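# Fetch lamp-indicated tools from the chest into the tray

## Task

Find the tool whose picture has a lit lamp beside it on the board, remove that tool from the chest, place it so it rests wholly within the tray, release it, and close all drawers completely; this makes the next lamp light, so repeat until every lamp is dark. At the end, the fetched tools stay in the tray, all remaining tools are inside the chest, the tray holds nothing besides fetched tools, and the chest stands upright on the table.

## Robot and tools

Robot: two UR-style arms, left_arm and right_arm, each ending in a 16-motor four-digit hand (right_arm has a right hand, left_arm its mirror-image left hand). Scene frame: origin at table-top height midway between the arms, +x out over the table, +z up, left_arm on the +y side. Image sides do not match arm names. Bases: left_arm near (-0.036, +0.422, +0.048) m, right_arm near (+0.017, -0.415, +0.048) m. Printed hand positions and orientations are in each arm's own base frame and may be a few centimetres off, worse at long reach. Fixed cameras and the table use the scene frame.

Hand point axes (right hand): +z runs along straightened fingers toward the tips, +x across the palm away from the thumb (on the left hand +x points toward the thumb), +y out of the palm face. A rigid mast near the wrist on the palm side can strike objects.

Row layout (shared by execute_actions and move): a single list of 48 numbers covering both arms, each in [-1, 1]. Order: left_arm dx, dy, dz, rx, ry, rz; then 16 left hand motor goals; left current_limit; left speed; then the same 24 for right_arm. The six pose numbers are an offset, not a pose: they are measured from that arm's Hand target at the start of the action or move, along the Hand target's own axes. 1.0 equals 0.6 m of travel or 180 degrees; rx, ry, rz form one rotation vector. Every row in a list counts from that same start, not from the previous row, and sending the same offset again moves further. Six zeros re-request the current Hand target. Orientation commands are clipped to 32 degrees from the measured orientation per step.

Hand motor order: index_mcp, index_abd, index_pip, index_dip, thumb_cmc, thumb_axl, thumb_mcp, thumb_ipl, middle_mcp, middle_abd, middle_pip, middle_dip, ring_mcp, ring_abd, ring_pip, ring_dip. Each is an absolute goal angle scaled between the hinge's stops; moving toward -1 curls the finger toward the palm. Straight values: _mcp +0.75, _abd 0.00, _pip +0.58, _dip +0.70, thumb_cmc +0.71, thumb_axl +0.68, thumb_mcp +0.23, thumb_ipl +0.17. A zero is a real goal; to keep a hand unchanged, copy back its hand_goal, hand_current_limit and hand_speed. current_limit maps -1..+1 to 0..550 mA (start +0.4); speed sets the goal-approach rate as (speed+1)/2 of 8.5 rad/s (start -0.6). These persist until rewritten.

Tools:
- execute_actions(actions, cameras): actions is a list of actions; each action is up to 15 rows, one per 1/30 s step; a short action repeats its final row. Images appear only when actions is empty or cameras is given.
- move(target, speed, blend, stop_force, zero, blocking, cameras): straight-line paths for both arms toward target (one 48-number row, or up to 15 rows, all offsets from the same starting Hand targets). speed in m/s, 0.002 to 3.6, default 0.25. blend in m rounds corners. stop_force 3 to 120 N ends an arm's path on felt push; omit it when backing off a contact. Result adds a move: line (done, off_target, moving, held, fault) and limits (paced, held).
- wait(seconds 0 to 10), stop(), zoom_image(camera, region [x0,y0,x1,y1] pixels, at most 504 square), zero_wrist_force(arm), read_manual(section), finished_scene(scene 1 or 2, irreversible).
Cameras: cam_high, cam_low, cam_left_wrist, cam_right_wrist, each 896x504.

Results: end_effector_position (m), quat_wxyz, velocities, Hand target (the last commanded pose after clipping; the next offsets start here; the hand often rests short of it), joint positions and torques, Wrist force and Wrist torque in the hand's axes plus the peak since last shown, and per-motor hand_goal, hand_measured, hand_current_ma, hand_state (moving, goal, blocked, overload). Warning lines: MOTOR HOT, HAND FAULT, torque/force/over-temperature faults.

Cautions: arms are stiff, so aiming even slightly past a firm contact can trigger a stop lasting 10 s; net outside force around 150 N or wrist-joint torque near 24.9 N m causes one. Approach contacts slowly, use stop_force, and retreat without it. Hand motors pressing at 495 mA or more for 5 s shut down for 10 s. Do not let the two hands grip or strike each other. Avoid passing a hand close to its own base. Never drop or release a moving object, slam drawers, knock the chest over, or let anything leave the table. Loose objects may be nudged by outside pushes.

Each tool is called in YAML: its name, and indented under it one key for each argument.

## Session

execute_actions:
  actions: []

Scene clock: 0.00 s.
left_arm: end_effector_position=(+0.4038, -0.2018, +0.1387) hand_goal=(+0.754, +0.000, +0.576, +0.696, +0.714, +0.678, +0.226, +0.168, +0.754, +0.000, +0.576, +0.696, +0.754, +0.000, +0.576, +0.696) hand_measured=(+0.754, +0.000, +0.576, +0.696, +0.714, +0.678, +0.226, +0.168, +0.754, +0.000, +0.576, +0.696, +0.754, +0.000, +0.576, +0.696) hand_current_ma=(+0, +0, +0, +0, +0, +0, +0, +0, +0, +0, +0, +0, +0, +0, +0, +0) hand_state=(goal, goal, goal, goal, goal, goal, goal, goal, goal, goal, goal, goal, goal, goal, goal, goal) hand_current_limit=0.40 hand_speed=-0.60 end_effector_quat_wxyz=(-0.183, +0.716, -0.535, +0.409) | right_arm: end_effector_position=(+0.5918, +0.0062, +0.0954) hand_goal=(+0.754, +0.000, +0.576, +0.696, +0.714, +0.678, +0.226, +0.168, +0.754, +0.000, +0.576, +0.696, +0.754, +0.000, +0.576, +0.696) hand_measured=(+0.754, +0.000, +0.576, +0.696, +0.714, +0.678, +0.226, +0.168, +0.754, +0.000, +0.576, +0.696, +0.754, +0.000, +0.576, +0.696) hand_current_ma=(+0, +0, +0, +0, +0, +0, +0, +0, +0, +0, +0, +0, +0, +0, +0, +0) hand_state=(goal, goal, goal, goal, goal, goal, goal, goal, goal, goal, goal, goal, goal, goal, goal, goal) hand_current_limit=0.40 hand_speed=-0.60 end_effector_quat_wxyz=(-0.328, +0.412, +0.782, +0.334)
Joint positions: left_arm=[3.228 -1.585 -2.603 0.382 1.326 -3.462] | right_arm=[-0.571 -1.064 1.72 -1.384 -1.002 -1.433]
Joint velocities: within noise
Joint torques (N m): no reading
Motor temperatures (°C): left_arm=[30 28 31 37 39 35] | right_arm=[29 33 30 41 45 41]
Wrist force (N): no reading
Wrist torque (N m): no reading
Wrist force, peak (N): no reading
Hand target: left_arm +0.4038, -0.2018, +0.1387; -0.183, +0.716, -0.535, +0.409 | right_arm +0.5918, +0.0062, +0.0954; -0.328, +0.412, +0.782, +0.334

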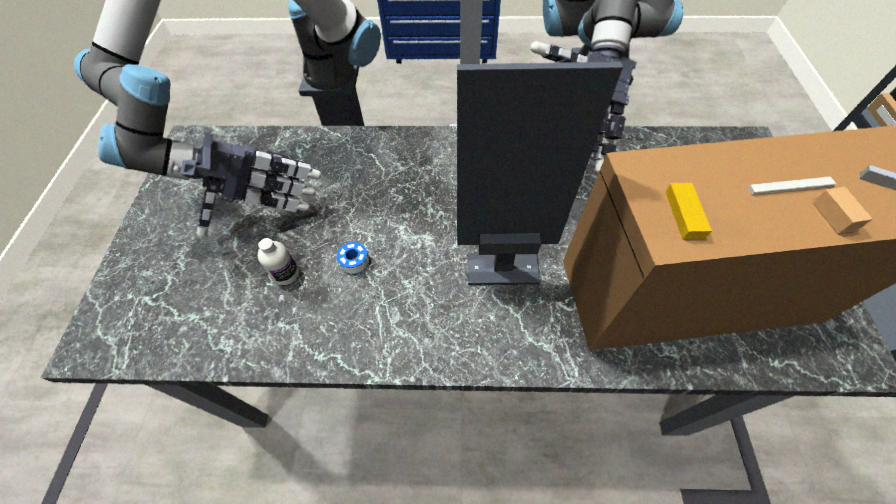

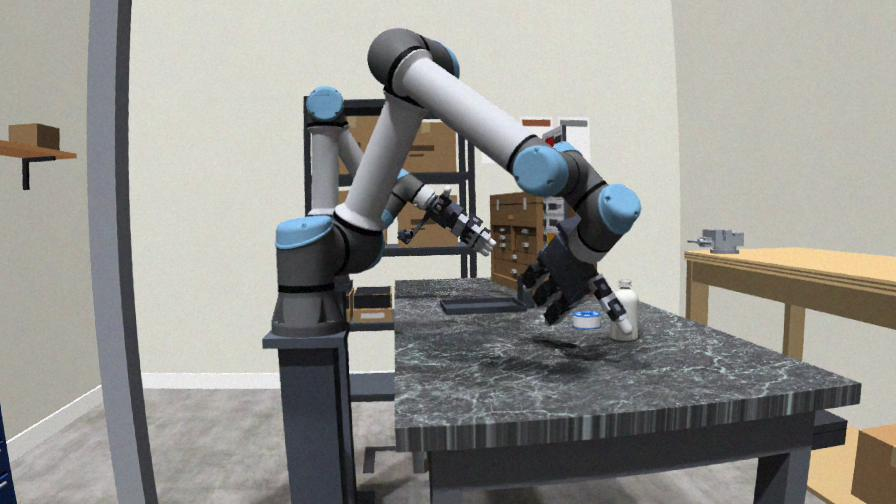

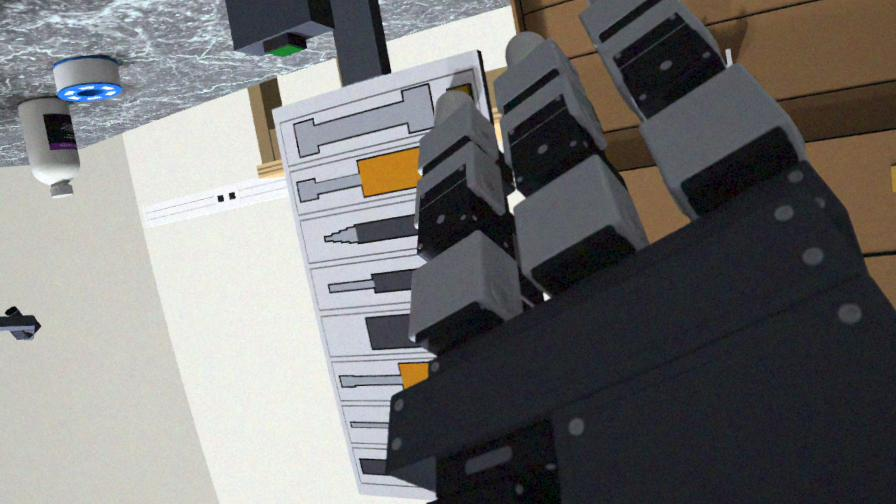

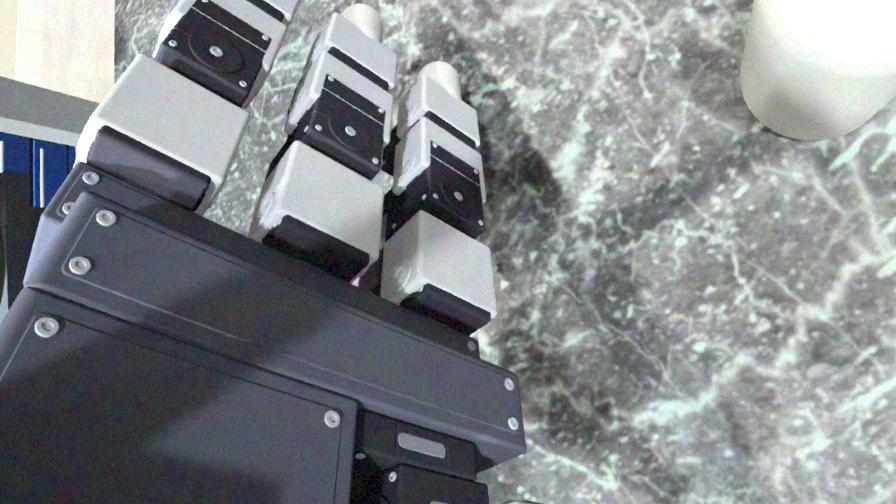

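zoom_image:
  camera: "cam_left_wrist"
  region: [260, 20, 560, 504]

zoom_image:
  camera: "cam_low"
  region: [400, 100, 640, 340]

zoom_image:
  camera: "cam_high"
  region: [400, 30, 896, 400]

Scaled by 1.041 from the camera's 896x504 image, which has a finer 1280x720 frame.

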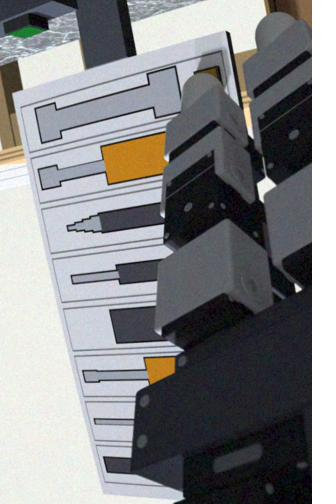

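Scaled by 2.100 from the camera's 896x504 image, which has a finer 1280x720 frame.

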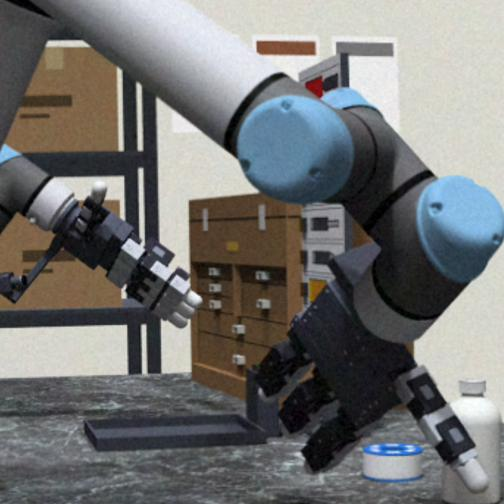

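Scaled by 1.016 from the camera's 896x504 image, which has a finer 1280x720 frame.

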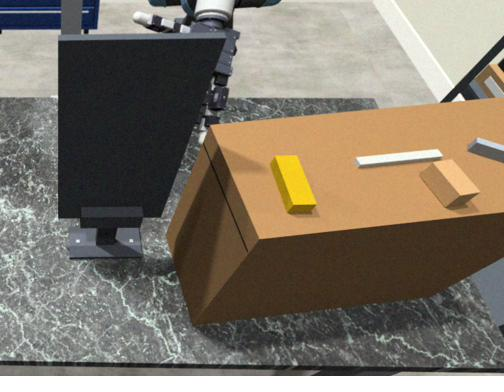

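move:
  target:
    - [-0.2119,-0.1794,-0.1949,0,0,0,0.754,0,0.576,0.696,0.714,0.678,0.226,0.168,0.754,0,0.576,0.696,0.754,0,0.576,0.696,0.4,-0.6,0.2998,0.012,-0.1675,0,0,0,0.754,0,0.576,0.696,0.714,0.678,0.226,0.168,0.754,0,0.576,0.696,0.754,0,0.576,0.696,0.4,-0.6]
    - [-0.4238,-0.3587,-0.3898,0,0,0,0.754,0,0.576,0.696,0.714,0.678,0.226,0.168,0.754,0,0.576,0.696,0.754,0,0.576,0.696,0.4,-0.6,0.783,-0.1707,0.2815,0.3767,-0.0866,-0.7132,0.754,0,0.576,0.696,0.714,0.678,0.226,0.168,0.754,0,0.576,0.696,0.754,0,0.576,0.696,0.4,-0.6]
  speed: [0.3,0.45]
  blend: [0.05,0]
  cameras: ["cam_right_wrist","cam_left_wrist","cam_low"]

Scene clock: 6.47 s.
left_arm: end_effector_position=(+0.3300, +0.1498, +0.3299) hand_goal=(+0.754, +0.000, +0.576, +0.696, +0.714, +0.678, +0.226, +0.168, +0.754, +0.000, +0.576, +0.696, +0.754, +0.000, +0.576, +0.696) hand_measured=(+0.748, +0.000, +0.576, +0.696, +0.710, +0.678, +0.226, +0.168, +0.748, +0.000, +0.576, +0.696, +0.748, +0.000, +0.576, +0.696) hand_current_ma=(-13, +0, +1, +0, -10, -1, -1, -1, -14, +0, +1, +0, -15, +0, +1, +0) hand_state=(goal, goal, goal, goal, goal, goal, goal, goal, goal, goal, goal, goal, goal, goal, goal, goal) hand_current_limit=0.40 hand_speed=-0.60 end_effector_quat_wxyz=(-0.183, +0.716, -0.535, +0.409) | right_arm: end_effector_position=(+0.2541, +0.2945, +0.3453) hand_goal=(+0.754, +0.000, +0.576, +0.696, +0.714, +0.678, +0.226, +0.168, +0.754, +0.000, +0.576, +0.696, +0.754, +0.000, +0.576, +0.696) hand_measured=(+0.754, +0.000, +0.576, +0.696, +0.714, +0.678, +0.224, +0.168, +0.754, +0.000, +0.576, +0.696, +0.754, +0.002, +0.576, +0.696) hand_current_ma=(+0, +0, +0, +0, +1, +0, -3, +0, +0, +0, +0, +0, +0, +0, +0, +0) hand_state=(goal, goal, goal, goal, goal, goal, goal, goal, goal, goal, goal, goal, goal, goal, goal, goal) hand_current_limit=0.40 hand_speed=-0.60 end_effector_quat_wxyz=(+0.082, -0.648, +0.757, -0.015)
Joint positions: left_arm=[4.457 -1.062 -2.131 -1.473 0.642 -2.136] | right_arm=[0.319 -1.881 1.889 -1.742 -1.537 -2.666]
Joint torques (N m): left_arm=[7.31 -9.85 34.92 0.48 -3.21 1.17] | right_arm=[9.88 -18.13 -17.36 -5.53 -2.18 -1.38]
Wrist force (N): left_arm=[0.0 -0.3 -0.1] | right_arm=[2.5 -0.3 0.2]
Wrist torque (N m): left_arm=[-0.04 0.00 -0.02] | right_arm=[-0.14 -0.05 0.27]
Wrist force, peak (N): left_arm=[1.0 0.6 0.4] | right_arm=[2.6 -1.0 0.7]
Hand target: left_arm +0.3300, +0.1498, +0.3300; -0.183, +0.716, -0.535, +0.409 | right_arm +0.2540, +0.2946, +0.3453; +0.082, -0.648, +0.757, -0.015
Off the commanded pose: left_arm 0.000 m, 0 deg | right_arm 0.000 m, 0 deg.
move: done
Images, in order (width x height): cam_low 896x504, cam_left_wrist 896x504, cam_right_wrist 896x504.

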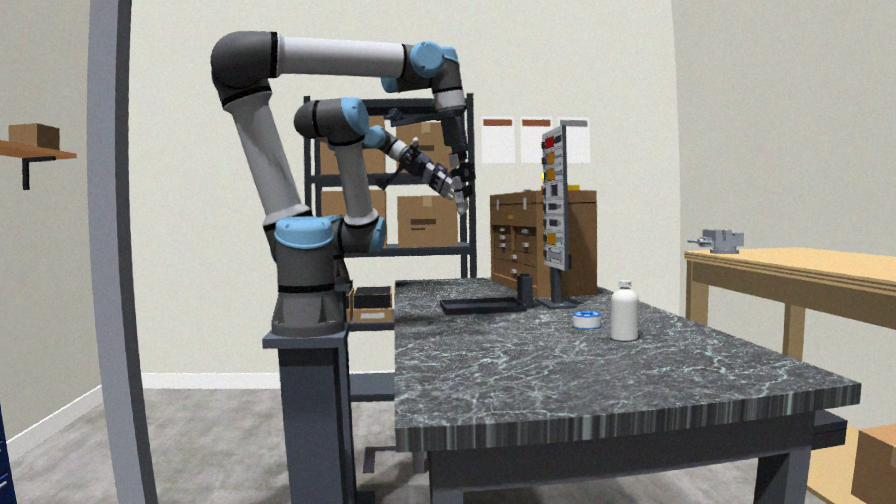

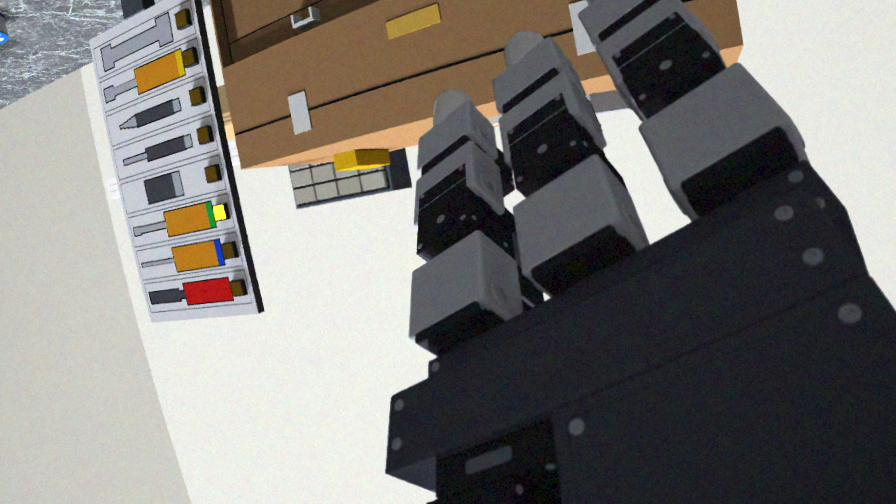

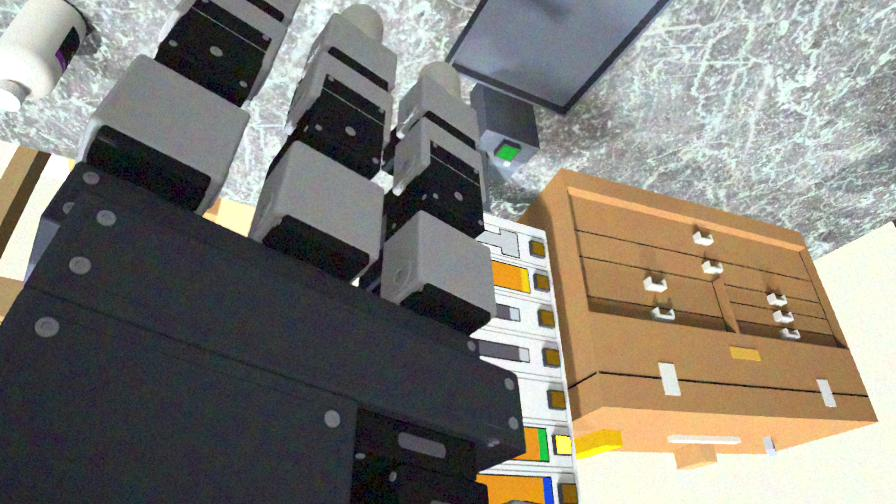

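move:
  target:
    - [0,0,0,0,0,0,0.754,0,0.576,0.696,0.714,0.678,0.226,0.168,0.754,0,0.576,0.696,0.754,0,0.576,0.696,0.4,-0.6,-0.246,0.0394,0.021,0,0,0,0.754,0,0.576,0.696,0.714,0.678,0.226,0.168,0.754,0,0.576,0.696,0.754,0,0.576,0.696,0.4,-0.6]
  speed: [0.3]
  cameras: ["cam_right_wrist"]

zoom_image:
  camera: "cam_right_wrist"
  region: [400, 100, 800, 504]

Scene clock: 9.30 s.
left_arm: end_effector_position=(+0.3300, +0.1498, +0.3300) hand_goal=(+0.754, +0.000, +0.576, +0.696, +0.714, +0.678, +0.226, +0.168, +0.754, +0.000, +0.576, +0.696, +0.754, +0.000, +0.576, +0.696) hand_measured=(+0.748, +0.000, +0.576, +0.696, +0.710, +0.678, +0.226, +0.168, +0.748, +0.000, +0.576, +0.696, +0.748, +0.000, +0.576, +0.696) hand_current_ma=(-13, +0, +1, +0, -10, -1, -1, -1, -14, +0, +1, +0, -15, +0, +1, +0) hand_state=(goal, goal, goal, goal, goal, goal, goal, goal, goal, goal, goal, goal, goal, goal, goal, goal) hand_current_limit=0.40 hand_speed=-0.60 end_effector_quat_wxyz=(-0.183, +0.716, -0.535, +0.409) | right_arm: end_effector_position=(+0.2542, +0.4445, +0.3452) hand_goal=(+0.754, +0.000, +0.576, +0.696, +0.714, +0.678, +0.226, +0.168, +0.754, +0.000, +0.576, +0.696, +0.754, +0.000, +0.576, +0.696) hand_measured=(+0.754, +0.000, +0.576, +0.696, +0.714, +0.678, +0.224, +0.168, +0.754, +0.000, +0.576, +0.696, +0.754, +0.002, +0.576, +0.696) hand_current_ma=(+0, +0, +0, +0, +1, +0, -3, +0, +0, +0, +0, +0, +0, +0, +0, +0) hand_state=(goal, goal, goal, goal, goal, goal, goal, goal, goal, goal, goal, goal, goal, goal, goal, goal) hand_current_limit=0.40 hand_speed=-0.60 end_effector_quat_wxyz=(+0.082, -0.648, +0.757, -0.015)
Joint positions: left_arm=[4.457 -1.062 -2.131 -1.474 0.642 -2.136] | right_arm=[0.639 -1.608 1.668 -1.797 -1.59 -2.351]
Joint torques (N m): left_arm=[7.72 -10.13 34.83 0.59 -3.28 1.17] | right_arm=[10.76 -8.22 -33.59 -0.75 -2.17 1.88]
Wrist force (N): left_arm=[-0.4 -0.3 -0.3] | right_arm=[2.6 -0.4 0.4]
Wrist torque (N m): left_arm=[-0.01 0.03 -0.05] | right_arm=[-0.16 -0.05 0.15]
Wrist force, peak (N): left_arm=[-0.1 -0.6 -0.5] | right_arm=[3.5 -0.6 0.4]
Hand target: left_arm +0.3300, +0.1498, +0.3300; -0.183, +0.716, -0.535, +0.409 | right_arm +0.2542, +0.4446, +0.3452; +0.082, -0.648, +0.757, -0.015
Off the commanded pose: left_arm 0.000 m, 0 deg | right_arm 0.000 m, 0 deg.
move: done
Images, in order (width x height): cam_right_wrist 896x504.

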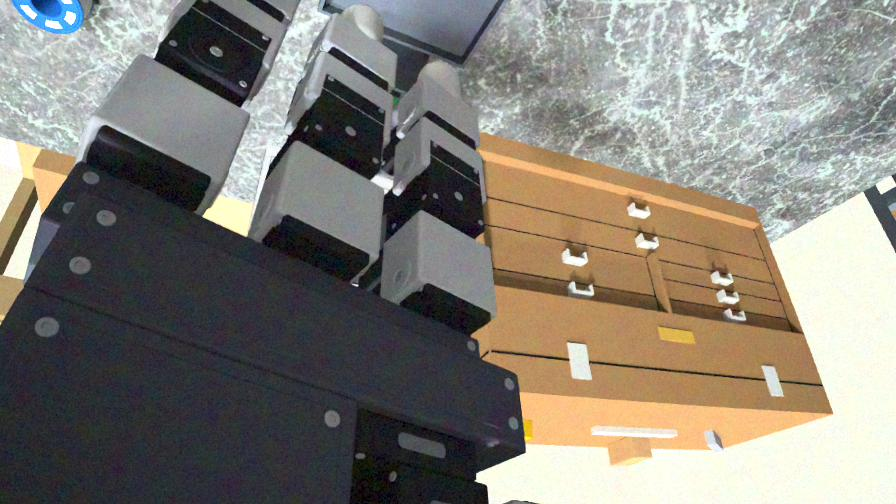

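Scaled by 1.248 from the camera's 896x504 image, which has a finer 1280x720 frame.

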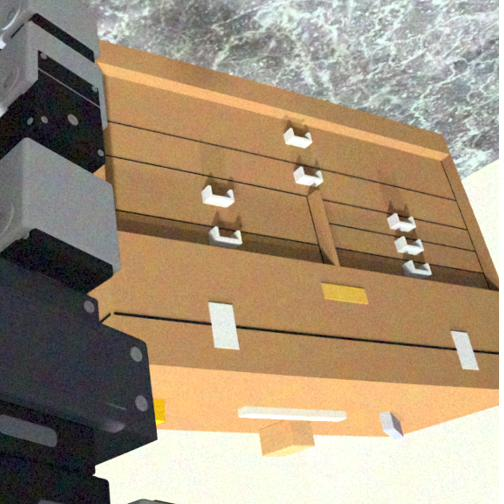

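move:
  target:
    - [-0.1118,0.1952,0.2835,0.2247,-0.0564,0.1182,0.754,0.167,0.576,0.696,0.714,0.678,0.226,0.168,0.754,-0.167,0.576,0.696,-0.479,0,-0.591,0.261,0.4,-0.6,0,0,0,0,0,0,0.754,0,0.576,0.696,0.714,0.678,0.226,0.168,0.754,0,0.576,0.696,0.754,0,0.576,0.696,0.4,-0.6]
  speed: [0.25]
  cameras: ["cam_right_wrist","cam_left_wrist"]

zoom_image:
  camera: "cam_left_wrist"
  region: [0, 0, 504, 504]

Scene clock: 14.80 s.
left_arm: end_effector_position=(+0.3552, +0.1370, +0.1966) hand_goal=(+0.754, +0.168, +0.576, +0.696, +0.714, +0.678, +0.226, +0.168, +0.754, -0.166, +0.576, +0.696, -0.478, +0.000, -0.590, +0.262) hand_measured=(+0.746, +0.164, +0.576, +0.696, +0.706, +0.678, +0.226, +0.168, +0.746, -0.164, +0.576, +0.696, -0.470, +0.000, -0.582, +0.266) hand_current_ma=(-23, -7, +0, +0, -22, -1, -1, -1, -24, +3, +0, +0, +22, +0, +17, +7) hand_state=(goal, goal, goal, goal, goal, goal, goal, goal, goal, goal, goal, goal, goal, goal, goal, goal) hand_current_limit=0.40 hand_speed=-0.60 end_effector_quat_wxyz=(-0.396, +0.598, -0.513, +0.471) | right_arm: end_effector_position=(+0.2542, +0.4446, +0.3452) hand_goal=(+0.754, +0.000, +0.576, +0.696, +0.714, +0.678, +0.226, +0.168, +0.754, +0.000, +0.576, +0.696, +0.754, +0.000, +0.576, +0.696) hand_measured=(+0.754, +0.000, +0.576, +0.696, +0.714, +0.678, +0.224, +0.168, +0.754, +0.000, +0.576, +0.696, +0.754, +0.002, +0.576, +0.696) hand_current_ma=(+0, +0, +0, +0, +1, +0, -3, +0, +0, +0, +0, +0, +0, +0, +0, +0) hand_state=(goal, goal, goal, goal, goal, goal, goal, goal, goal, goal, goal, goal, goal, goal, goal, goal) hand_current_limit=0.40 hand_speed=-0.60 end_effector_quat_wxyz=(+0.082, -0.648, +0.757, -0.015)
Joint positions: left_arm=[4.609 -1.025 -2.746 -0.581 0.262 -2.104] | right_arm=[0.639 -1.608 1.668 -1.797 -1.59 -2.35]
Joint torques (N m): left_arm=[-6.64 9.89 31.13 0.37 -0.12 1.15] | right_arm=[11.83 -8.13 -30.97 -0.42 -2.02 1.65]
Wrist force (N): left_arm=[-0.8 -1.0 0.4] | right_arm=[2.2 -0.3 0.4]
Wrist torque (N m): left_arm=[0.09 0.05 0.02] | right_arm=[-0.14 -0.01 0.13]
Wrist force, peak (N): left_arm=[-0.8 3.6 1.2] | right_arm=[2.8 -0.2 0.1]
Hand target: left_arm +0.3552, +0.1370, +0.1966; -0.396, +0.598, -0.514, +0.471 (not the last commanded pose) | right_arm +0.2542, +0.4446, +0.3452; +0.082, -0.648, +0.757, -0.015
Off the commanded pose: left_arm 0.082 m, 18 deg | right_arm 0.000 m, 0 deg.
led back after a hold (left arm): the arm was led back toward your command in small steps, so it may still be short of it.
move: held (left_arm; a check stopped the path); limits=held
pose unreachable (left arm): on one or more control steps of this call, first in action 0 (counted from 0), this arm could not follow its commanded pose, so it was not sent that pose on those steps. It may still have moved: this result reports where it is.
cause: moving toward the commanded pose would bring two parts of the arm too close to each other (joints 3 (elbow) and 4 (wrist 1) lie between them).
Images, in order (width x height): cam_left_wrist 896x504, cam_right_wrist 896x504.

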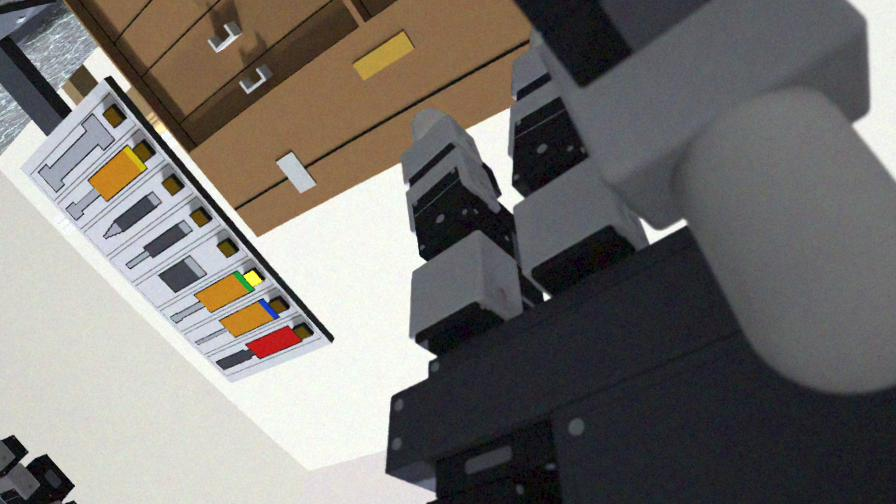

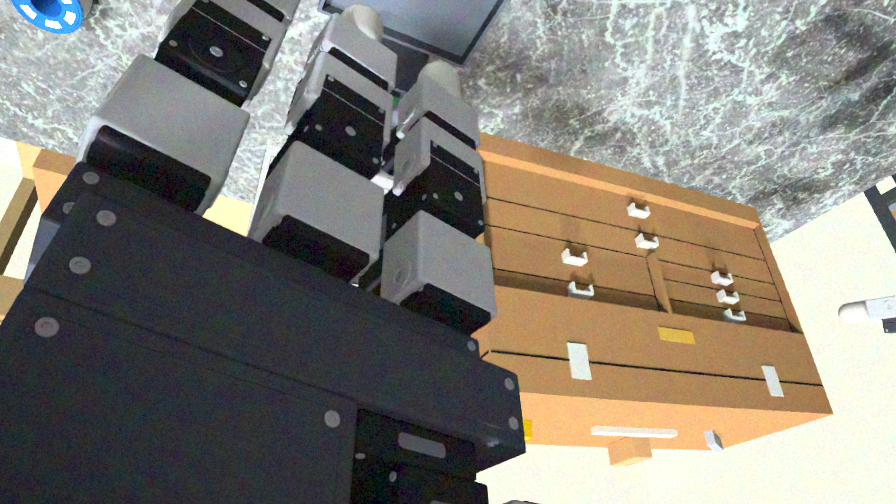

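Scaled by 1.000.

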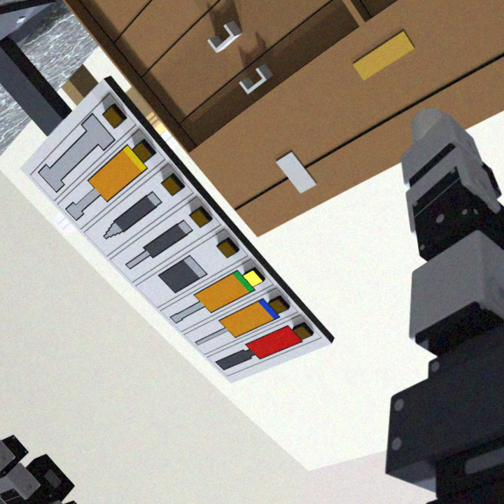

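move:
  target:
    - [-0.0015,-0.0178,0.046,-0.1396,-0.0539,0.0287,0.754,0.167,0.576,0.696,0.714,0.678,0.226,0.168,0.754,-0.167,0.576,0.696,-0.479,0,-0.591,0.261,0.4,-0.6,0,0,0,0,0,0,0.754,0,0.576,0.696,0.714,0.678,0.226,0.168,0.754,0,0.576,0.696,0.754,0,0.576,0.696,0.4,-0.6]
  speed: [0.25]
  cameras: ["cam_right_wrist","cam_left_wrist"]

zoom_image:
  camera: "cam_left_wrist"
  region: [0, 0, 504, 504]

Scene clock: 17.90 s.
left_arm: end_effector_position=(+0.3845, +0.1393, +0.2000) hand_goal=(+0.754, +0.168, +0.576, +0.696, +0.714, +0.678, +0.226, +0.168, +0.754, -0.166, +0.576, +0.696, -0.478, +0.000, -0.590, +0.262) hand_measured=(+0.746, +0.164, +0.576, +0.696, +0.706, +0.678, +0.226, +0.168, +0.746, -0.164, +0.576, +0.696, -0.470, +0.000, -0.582, +0.266) hand_current_ma=(-23, -7, +0, +0, -22, -1, -1, -1, -24, +3, +0, +0, +22, +0, +17, +7) hand_state=(goal, goal, goal, goal, goal, goal, goal, goal, goal, goal, goal, goal, goal, goal, goal, goal) hand_current_limit=0.40 hand_speed=-0.60 end_effector_quat_wxyz=(-0.319, +0.684, -0.595, +0.278) | right_arm: end_effector_position=(+0.2542, +0.4446, +0.3452) hand_goal=(+0.754, +0.000, +0.576, +0.696, +0.714, +0.678, +0.226, +0.168, +0.754, +0.000, +0.576, +0.696, +0.754, +0.000, +0.576, +0.696) hand_measured=(+0.754, +0.000, +0.576, +0.696, +0.714, +0.678, +0.224, +0.168, +0.754, +0.000, +0.576, +0.696, +0.754, +0.002, +0.576, +0.696) hand_current_ma=(+0, +0, +0, +0, +1, +0, -3, +0, +0, +0, +0, +0, +0, +0, +0, +0) hand_state=(goal, goal, goal, goal, goal, goal, goal, goal, goal, goal, goal, goal, goal, goal, goal, goal) hand_current_limit=0.40 hand_speed=-0.60 end_effector_quat_wxyz=(+0.082, -0.648, +0.757, -0.015)
Joint positions: left_arm=[4.112 -1.237 -2.482 -0.315 0.968 -2.529] | right_arm=[0.639 -1.608 1.668 -1.797 -1.59 -2.35]
Joint torques (N m): left_arm=[-5.74 -6.11 31.79 0.96 0.69 -1.59] | right_arm=[11.5 -8.94 -31.8 -0.47 -2.06 1.5]
Wrist force (N): left_arm=[-1.0 -0.8 0.2] | right_arm=[2.3 -0.3 0.3]
Wrist torque (N m): left_arm=[-0.06 0.00 0.24] | right_arm=[-0.15 -0.01 0.12]
Wrist force, peak (N): left_arm=[-0.8 -1.2 1.0] | right_arm=[2.7 -0.1 0.4]
Hand target: left_arm +0.3845, +0.1393, +0.2000; -0.319, +0.684, -0.595, +0.278 | right_arm +0.2542, +0.4446, +0.3452; +0.082, -0.648, +0.757, -0.015
Off the commanded pose: left_arm 0.000 m, 0 deg | right_arm 0.000 m, 0 deg.
move: done
Images, in order (width x height): cam_left_wrist 896x504, cam_right_wrist 896x504.

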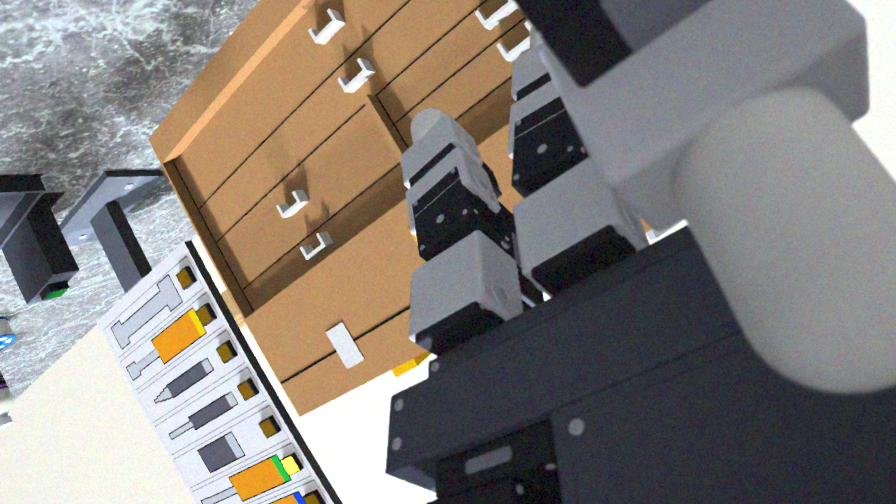

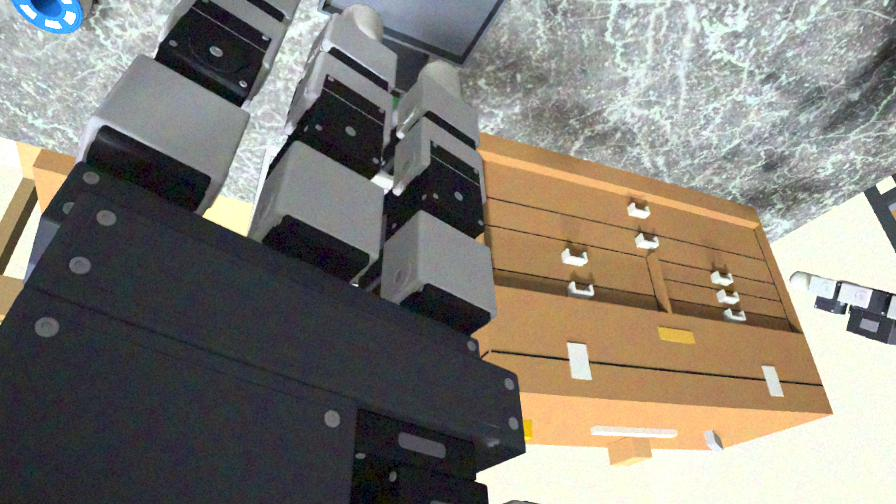

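Scaled by 1.000.

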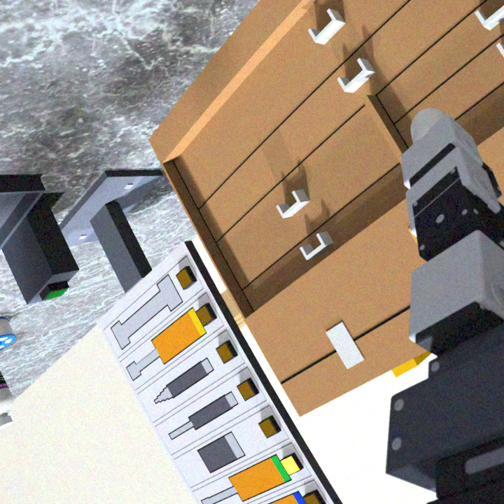

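move:
  target:
    - [0,-0.0442,0.1044,0,0,0,0.754,0.167,0.576,0.696,0.714,0.678,0.226,0.168,0.754,-0.167,0.576,0.696,-0.479,0,-0.591,0.261,0.4,-0.6,0,0,0,0,0,0,0.754,0,0.576,0.696,0.714,0.678,0.226,0.168,0.754,0,0.576,0.696,0.754,0,0.576,0.696,0.4,-0.6]
  speed: [0.2]
  cameras: ["cam_right_wrist","cam_left_wrist"]

zoom_image:
  camera: "cam_left_wrist"
  region: [350, 0, 650, 200]

zoom_image:
  camera: "cam_right_wrist"
  region: [640, 200, 896, 360]

Scene clock: 21.00 s.
left_arm: end_effector_position=(+0.4488, +0.1483, +0.1802) hand_goal=(+0.754, +0.168, +0.576, +0.696, +0.714, +0.678, +0.226, +0.168, +0.754, -0.166, +0.576, +0.696, -0.478, +0.000, -0.590, +0.262) hand_measured=(+0.746, +0.164, +0.576, +0.696, +0.706, +0.678, +0.226, +0.168, +0.746, -0.164, +0.576, +0.696, -0.470, +0.000, -0.582, +0.266) hand_current_ma=(-23, -7, +0, +0, -22, -1, -2, -1, -24, +3, +0, +0, +22, +0, +17, +7) hand_state=(goal, goal, goal, goal, goal, goal, goal, goal, goal, goal, goal, goal, goal, goal, goal, goal) hand_current_limit=0.40 hand_speed=-0.60 end_effector_quat_wxyz=(-0.319, +0.684, -0.595, +0.278) end_effector_velocity=(+0.001, +0.000, +0.000) end_effector_angular_velocity=(+0.000, +0.000, +0.000) | right_arm: end_effector_position=(+0.2542, +0.4446, +0.3452) hand_goal=(+0.754, +0.000, +0.576, +0.696, +0.714, +0.678, +0.226, +0.168, +0.754, +0.000, +0.576, +0.696, +0.754, +0.000, +0.576, +0.696) hand_measured=(+0.754, +0.000, +0.576, +0.696, +0.714, +0.678, +0.224, +0.168, +0.754, +0.000, +0.576, +0.696, +0.754, +0.002, +0.576, +0.696) hand_current_ma=(+0, +0, +0, +0, +1, +0, -3, +0, +0, +0, +0, +0, +0, +0, +0, +0) hand_state=(goal, goal, goal, goal, goal, goal, goal, goal, goal, goal, goal, goal, goal, goal, goal, goal) hand_current_limit=0.40 hand_speed=-0.60 end_effector_quat_wxyz=(+0.082, -0.648, +0.757, -0.015)
Joint positions: left_arm=[3.963 -1.497 -2.374 -0.093 1.065 -2.661] | right_arm=[0.639 -1.608 1.668 -1.797 -1.59 -2.35]
Joint velocities: left_arm=[-0.002 -0.005 0.002 0.003 0.002 -0.002] | right_arm=[within noise]
Joint torques (N m): left_arm=[-7.95 4.23 29.24 4.17 0.66 -1.72] | right_arm=[12.11 -8.31 -31.79 -0.44 -2.06 1.48]
Wrist force (N): left_arm=[-0.8 -0.8 0.1] | right_arm=[2.4 -0.4 0.6]
Wrist torque (N m): left_arm=[-0.05 -0.02 0.26] | right_arm=[-0.18 -0.04 0.15]
Wrist force, peak (N): left_arm=[-1.0 -1.2 0.7] | right_arm=[2.6 -0.2 0.2]
Hand target: left_arm +0.4489, +0.1483, +0.1801; -0.319, +0.684, -0.595, +0.278 | right_arm +0.2542, +0.4446, +0.3452; +0.082, -0.648, +0.757, -0.015
Off the commanded pose: left_arm 0.000 m, 0 deg | right_arm 0.000 m, 0 deg.
move: done
Images, in order (width x height): cam_left_wrist 896x504, cam_right_wrist 896x504.

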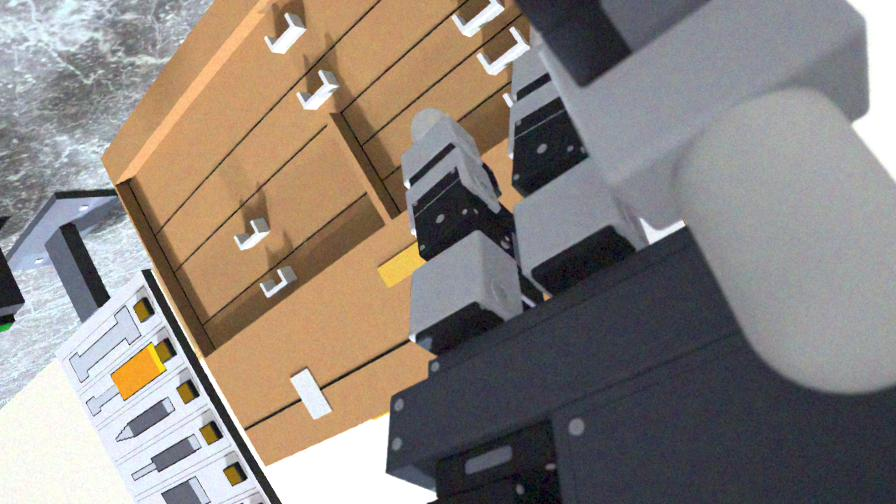

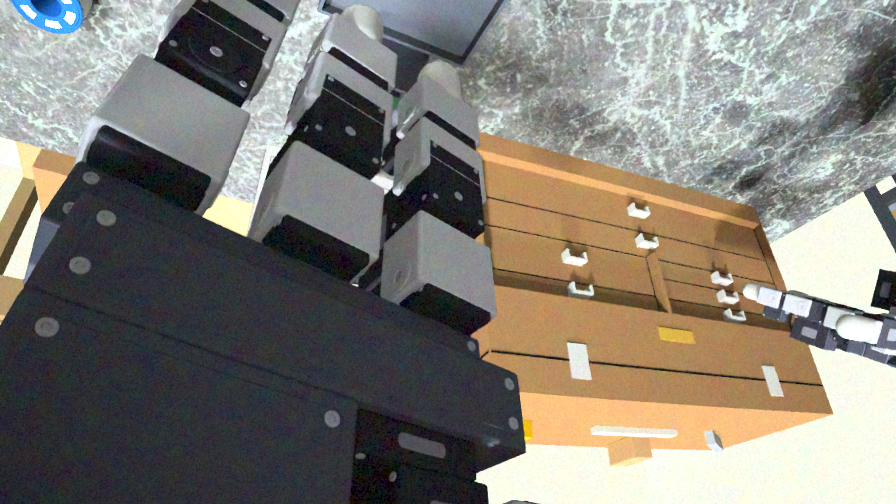

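Scaled by 1.680 from the camera's 896x504 image, which has a finer 1280x720 frame.

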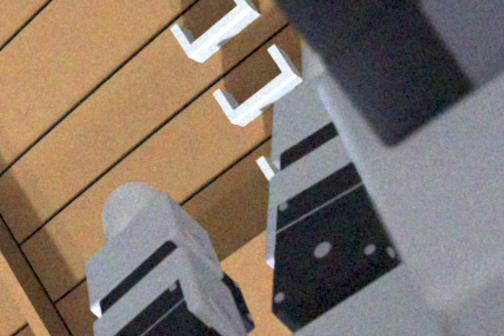

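Scaled by 1.969 from the camera's 896x504 image, which has a finer 1280x720 frame.

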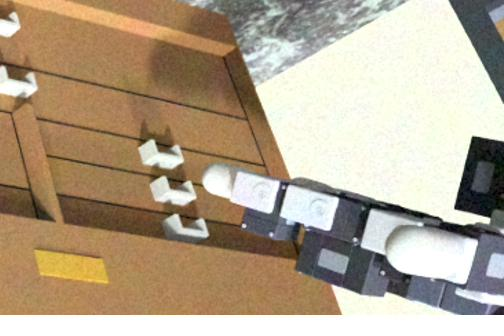

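move:
  target:
    - [-0.0058,-0.0354,0.0421,0,0,0,0.754,0.167,0.576,0.696,0.714,0.678,0.226,0.168,0.754,-0.167,0.576,0.696,-0.479,0,-0.591,0.261,0.4,-0.6,0,0,0,0,0,0,0.754,0,0.576,0.696,0.714,0.678,0.226,0.168,0.754,0,0.576,0.696,0.754,0,0.576,0.696,0.4,-0.6]
  speed: [0.1]
  cameras: ["cam_left_wrist"]

zoom_image:
  camera: "cam_left_wrist"
  region: [350, 0, 650, 200]

Scene clock: 23.20 s.
left_arm: end_effector_position=(+0.4810, +0.1563, +0.1802) hand_goal=(+0.754, +0.168, +0.576, +0.696, +0.714, +0.678, +0.226, +0.168, +0.754, -0.166, +0.576, +0.696, -0.478, +0.000, -0.590, +0.262) hand_measured=(+0.746, +0.164, +0.576, +0.696, +0.706, +0.678, +0.226, +0.168, +0.746, -0.164, +0.576, +0.696, -0.470, +0.000, -0.582, +0.266) hand_current_ma=(-23, -6, +0, +0, -22, -1, -2, -1, -24, +3, +0, +0, +22, +0, +17, +7) hand_state=(goal, goal, goal, goal, goal, goal, goal, goal, goal, goal, goal, goal, goal, goal, goal, goal) hand_current_limit=0.40 hand_speed=-0.60 end_effector_quat_wxyz=(-0.319, +0.684, -0.595, +0.278) | right_arm: end_effector_position=(+0.2542, +0.4446, +0.3452) hand_goal=(+0.754, +0.000, +0.576, +0.696, +0.714, +0.678, +0.226, +0.168, +0.754, +0.000, +0.576, +0.696, +0.754, +0.000, +0.576, +0.696) hand_measured=(+0.754, +0.000, +0.576, +0.696, +0.714, +0.678, +0.224, +0.168, +0.754, +0.000, +0.576, +0.696, +0.754, +0.002, +0.576, +0.696) hand_current_ma=(+0, +0, +0, +0, +1, +0, -3, +0, +0, +0, +0, +0, +0, +0, +0, +0) hand_state=(goal, goal, goal, goal, goal, goal, goal, goal, goal, goal, goal, goal, goal, goal, goal, goal) hand_current_limit=0.40 hand_speed=-0.60 end_effector_quat_wxyz=(+0.082, -0.648, +0.757, -0.015)
Joint positions: left_arm=[3.914 -1.588 -2.292 -0.066 1.099 -2.702] | right_arm=[0.639 -1.608 1.668 -1.797 -1.59 -2.35]
Joint torques (N m): left_arm=[-6.71 6.41 29.87 4.35 0.93 -1.57] | right_arm=[11.34 -8.47 -31.82 -0.48 -1.97 1.5]
Wrist force (N): left_arm=[-1.2 -1.0 0.0] | right_arm=[2.3 -0.4 0.0]
Wrist torque (N m): left_arm=[-0.06 0.04 0.22] | right_arm=[-0.13 -0.01 0.13]
Wrist force, peak (N): left_arm=[-1.0 -1.1 0.5] | right_arm=[2.8 -0.5 0.4]
Hand target: left_arm +0.4811, +0.1564, +0.1802; -0.319, +0.684, -0.595, +0.278 | right_arm +0.2542, +0.4446, +0.3452; +0.082, -0.648, +0.757, -0.015
Off the commanded pose: left_arm 0.000 m, 0 deg | right_arm 0.000 m, 0 deg.
move: done
Images, in order (width x height): cam_left_wrist 896x504.

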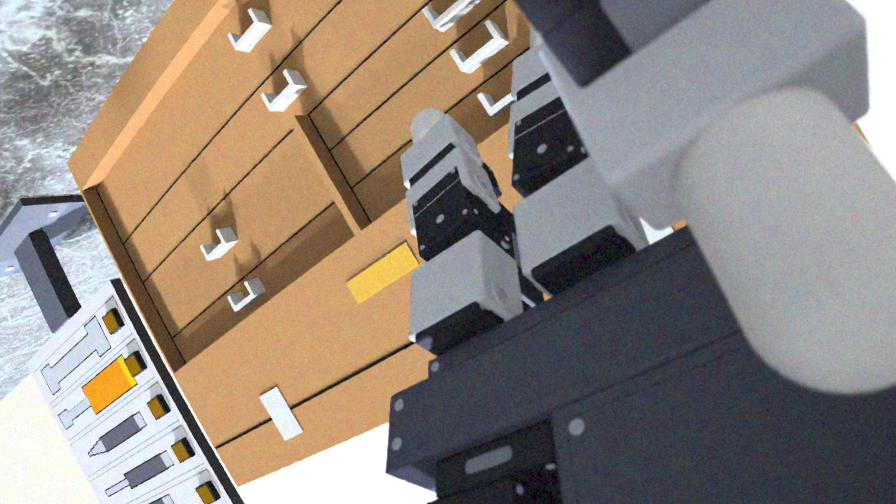

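Scaled by 1.680 from the camera's 896x504 image, which has a finer 1280x720 frame.

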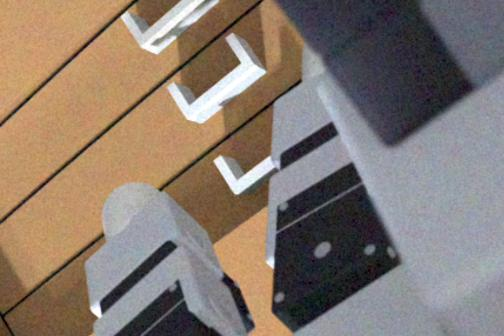

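move:
  target:
    - [0.0025,-0.0536,0.0638,0,0,0,0.754,0.167,0.576,0.696,0.714,0.678,0.226,0.168,0.754,-0.167,0.576,0.696,-0.479,0,-0.591,0.261,0.4,-0.6,0,0,0,0,0,0,0.754,0,0.576,0.696,0.714,0.678,0.226,0.168,0.754,0,0.576,0.696,0.754,0,0.576,0.696,0.4,-0.6]
  speed: [0.04]
  stop_force: 3
  cameras: ["cam_left_wrist","cam_right_wrist"]

zoom_image:
  camera: "cam_left_wrist"
  region: [350, 0, 650, 200]

zoom_image:
  camera: "cam_right_wrist"
  region: [640, 200, 896, 360]

Scene clock: 26.83 s.
left_arm: end_effector_position=(+0.5117, +0.1596, +0.1803) hand_goal=(+0.754, +0.168, +0.576, +0.696, +0.714, +0.678, +0.226, +0.168, +0.754, -0.166, +0.576, +0.696, -0.478, +0.000, -0.590, +0.262) hand_measured=(+0.732, +0.164, +0.570, +0.696, +0.706, +0.678, +0.226, +0.168, +0.736, -0.164, +0.574, +0.696, -0.470, +0.000, -0.584, +0.266) hand_current_ma=(-72, -6, -13, +0, -22, -1, -2, -1, -57, +3, -5, +0, +22, +0, +17, +7) hand_state=(blocked, goal, goal, goal, goal, goal, goal, goal, goal, goal, goal, goal, goal, goal, goal, goal) hand_current_limit=0.40 hand_speed=-0.60 end_effector_quat_wxyz=(-0.319, +0.684, -0.595, +0.278) | right_arm: end_effector_position=(+0.2542, +0.4446, +0.3452) hand_goal=(+0.754, +0.000, +0.576, +0.696, +0.714, +0.678, +0.226, +0.168, +0.754, +0.000, +0.576, +0.696, +0.754, +0.000, +0.576, +0.696) hand_measured=(+0.754, +0.000, +0.576, +0.696, +0.714, +0.678, +0.224, +0.168, +0.754, +0.000, +0.576, +0.696, +0.754, +0.002, +0.576, +0.696) hand_current_ma=(+0, +0, +0, +0, +1, +0, -3, +0, +0, +0, +0, +0, +0, +0, +0, +0) hand_state=(goal, goal, goal, goal, goal, goal, goal, goal, goal, goal, goal, goal, goal, goal, goal, goal) hand_current_limit=0.40 hand_speed=-0.60 end_effector_quat_wxyz=(+0.082, -0.648, +0.757, -0.015)
Joint positions: left_arm=[3.866 -1.663 -2.215 -0.051 1.133 -2.74] | right_arm=[0.639 -1.608 1.668 -1.797 -1.59 -2.35]
Joint torques (N m): left_arm=[7.64 36.03 6.44 0.97 -2.29 1.23] | right_arm=[11.53 -7.5 -30.36 -0.58 -2 1.41]
Wrist force (N): left_arm=[-0.8 -0.7 -0.3] | right_arm=[2.2 -0.5 0.0]
Wrist torque (N m): left_arm=[-0.03 -0.02 0.06] | right_arm=[-0.14 0.01 0.11]
Wrist force, peak (N): left_arm=[-1.2 5.8 -11.6] | right_arm=[2.7 -0.7 0.4]
Hand target: left_arm +0.5117, +0.1596, +0.1803; -0.319, +0.684, -0.595, +0.278 (not the last commanded pose) | right_arm +0.2542, +0.4446, +0.3452; +0.082, -0.648, +0.757, -0.015
Off the commanded pose: left_arm 0.019 m, 0 deg | right_arm 0.000 m, 0 deg.
move: contact (left_arm)
Images, in order (width x height): cam_left_wrist 896x504, cam_right_wrist 896x504.

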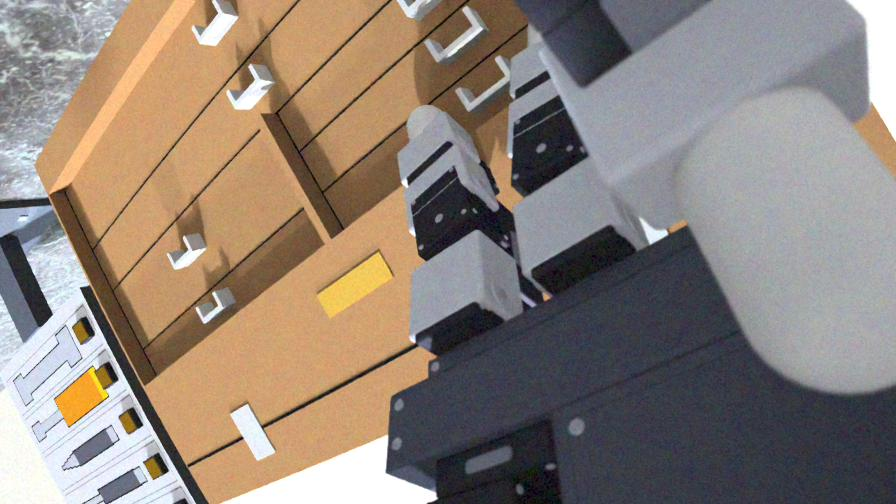

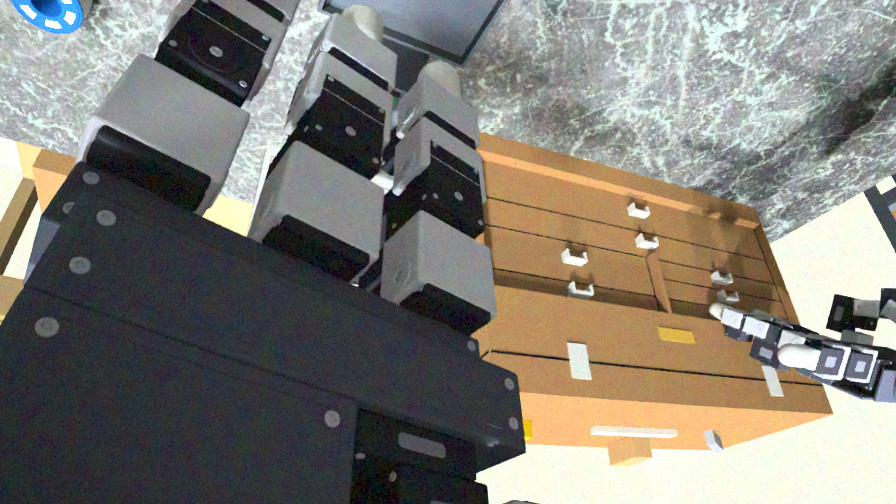

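Scaled by 1.680 from the camera's 896x504 image, which has a finer 1280x720 frame.

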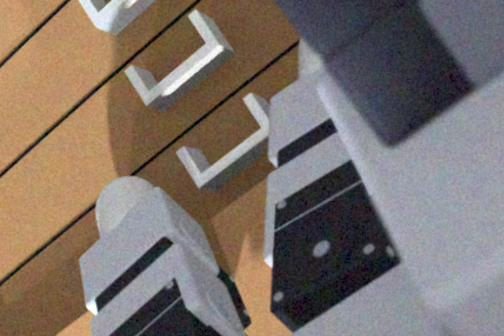

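Scaled by 1.969 from the camera's 896x504 image, which has a finer 1280x720 frame.

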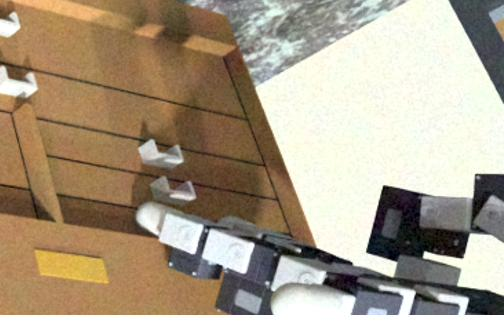

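move:
  target:
    - [0,-0.0017,-0.0057,0,0,0,0.754,0.167,0.576,0.696,0.714,0.678,0.226,0.168,0.754,-0.167,0.576,0.696,-0.479,0,-0.591,0.261,0.4,-0.8]
    - [0,-0.0017,-0.0057,0,0,0,0.754,-0.4,0.576,0.696,0.714,0.678,0.226,0.168,0.754,0.4,0.576,0.696,-0.479,0,-0.591,0.261,0.78,-0.8]


move:
  target:
    - [0,-0.0017,-0.0057,0,0,0,0.754,0.167,0.576,0.696,0.714,0.678,0.226,0.168,0.754,-0.167,0.576,0.696,-0.479,0,-0.591,0.261,0.4,-0.8,0,0,0,0,0,0,0.754,0,0.576,0.696,0.714,0.678,0.226,0.168,0.754,0,0.576,0.696,0.754,0,0.576,0.696,0.4,-0.6]
    - [0,-0.0017,-0.0057,0,0,0,0.754,-0.4,0.576,0.696,0.714,0.678,0.226,0.168,0.754,0.4,0.576,0.696,-0.479,0,-0.591,0.261,0.78,-0.8,0,0,0,0,0,0,0.754,0,0.576,0.696,0.714,0.678,0.226,0.168,0.754,0,0.576,0.696,0.754,0,0.576,0.696,0.4,-0.6]
  speed: 0.03
  cameras: ["cam_left_wrist"]

zoom_image:
  camera: "cam_left_wrist"
  region: [350, 0, 650, 200]

Scene clock: 30.50 s.
left_arm: end_effector_position=(+0.5098, +0.1594, +0.1833) hand_goal=(+0.754, -0.400, +0.576, +0.696, +0.714, +0.678, +0.226, +0.168, +0.754, +0.400, +0.576, +0.696, -0.478, +0.000, -0.590, +0.262) hand_measured=(+0.736, +0.022, +0.568, +0.694, +0.706, +0.678, +0.226, +0.168, +0.736, +0.008, +0.574, +0.696, -0.470, +0.000, -0.584, +0.266) hand_current_ma=(-60, +490, -21, -3, -22, -1, -2, -1, -57, -489, -5, +0, +22, +0, +17, +7) hand_state=(goal, blocked, goal, goal, goal, goal, goal, goal, goal, blocked, goal, goal, goal, goal, goal, goal) hand_current_limit=0.78 hand_speed=-0.80 end_effector_quat_wxyz=(-0.319, +0.684, -0.595, +0.278) | right_arm: end_effector_position=(+0.2542, +0.4446, +0.3452) hand_goal=(+0.754, +0.000, +0.576, +0.696, +0.714, +0.678, +0.226, +0.168, +0.754, +0.000, +0.576, +0.696, +0.754, +0.000, +0.576, +0.696) hand_measured=(+0.754, +0.000, +0.576, +0.696, +0.714, +0.678, +0.224, +0.168, +0.754, +0.000, +0.576, +0.696, +0.754, +0.002, +0.576, +0.696) hand_current_ma=(+0, +0, +0, +0, +1, +0, -3, +0, +0, +0, +0, +0, +0, +0, +0, +0) hand_state=(goal, goal, goal, goal, goal, goal, goal, goal, goal, goal, goal, goal, goal, goal, goal, goal) hand_current_limit=0.40 hand_speed=-0.60 end_effector_quat_wxyz=(+0.082, -0.648, +0.757, -0.015)
Joint positions: left_arm=[3.869 -1.652 -2.216 -0.061 1.131 -2.738] | right_arm=[0.639 -1.608 1.668 -1.797 -1.59 -2.35]
Joint torques (N m): left_arm=[7.65 35.85 6.98 1.36 -1.17 1.16] | right_arm=[11.66 -7.73 -31.53 -0.4 -1.95 1.55]
Wrist force (N): left_arm=[-0.1 0.1 0.8] | right_arm=[2.3 -0.4 0.7]
Wrist torque (N m): left_arm=[-0.17 0.08 0.11] | right_arm=[-0.18 -0.02 0.13]
Wrist force, peak (N): left_arm=[-1.2 -0.8 0.0] | right_arm=[2.6 -0.7 0.6]
Hand target: left_arm +0.5098, +0.1594, +0.1833; -0.319, +0.684, -0.595, +0.278 | right_arm +0.2542, +0.4446, +0.3452; +0.082, -0.648, +0.757, -0.015
Off the commanded pose: left_arm 0.000 m, 0 deg | right_arm 0.000 m, 0 deg.
move: done
Images, in order (width x height): cam_left_wrist 896x504.

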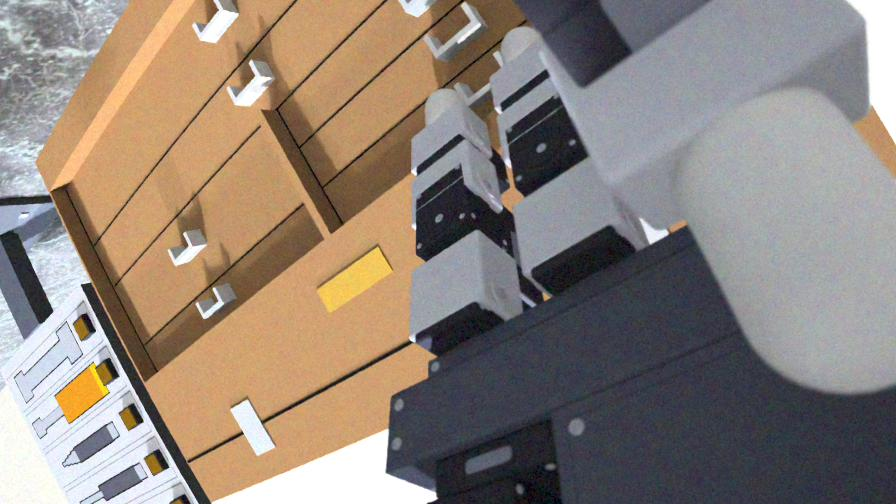

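Scaled by 1.680 from the camera's 896x504 image, which has a finer 1280x720 frame.

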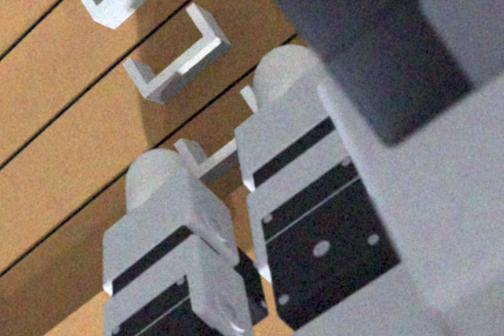

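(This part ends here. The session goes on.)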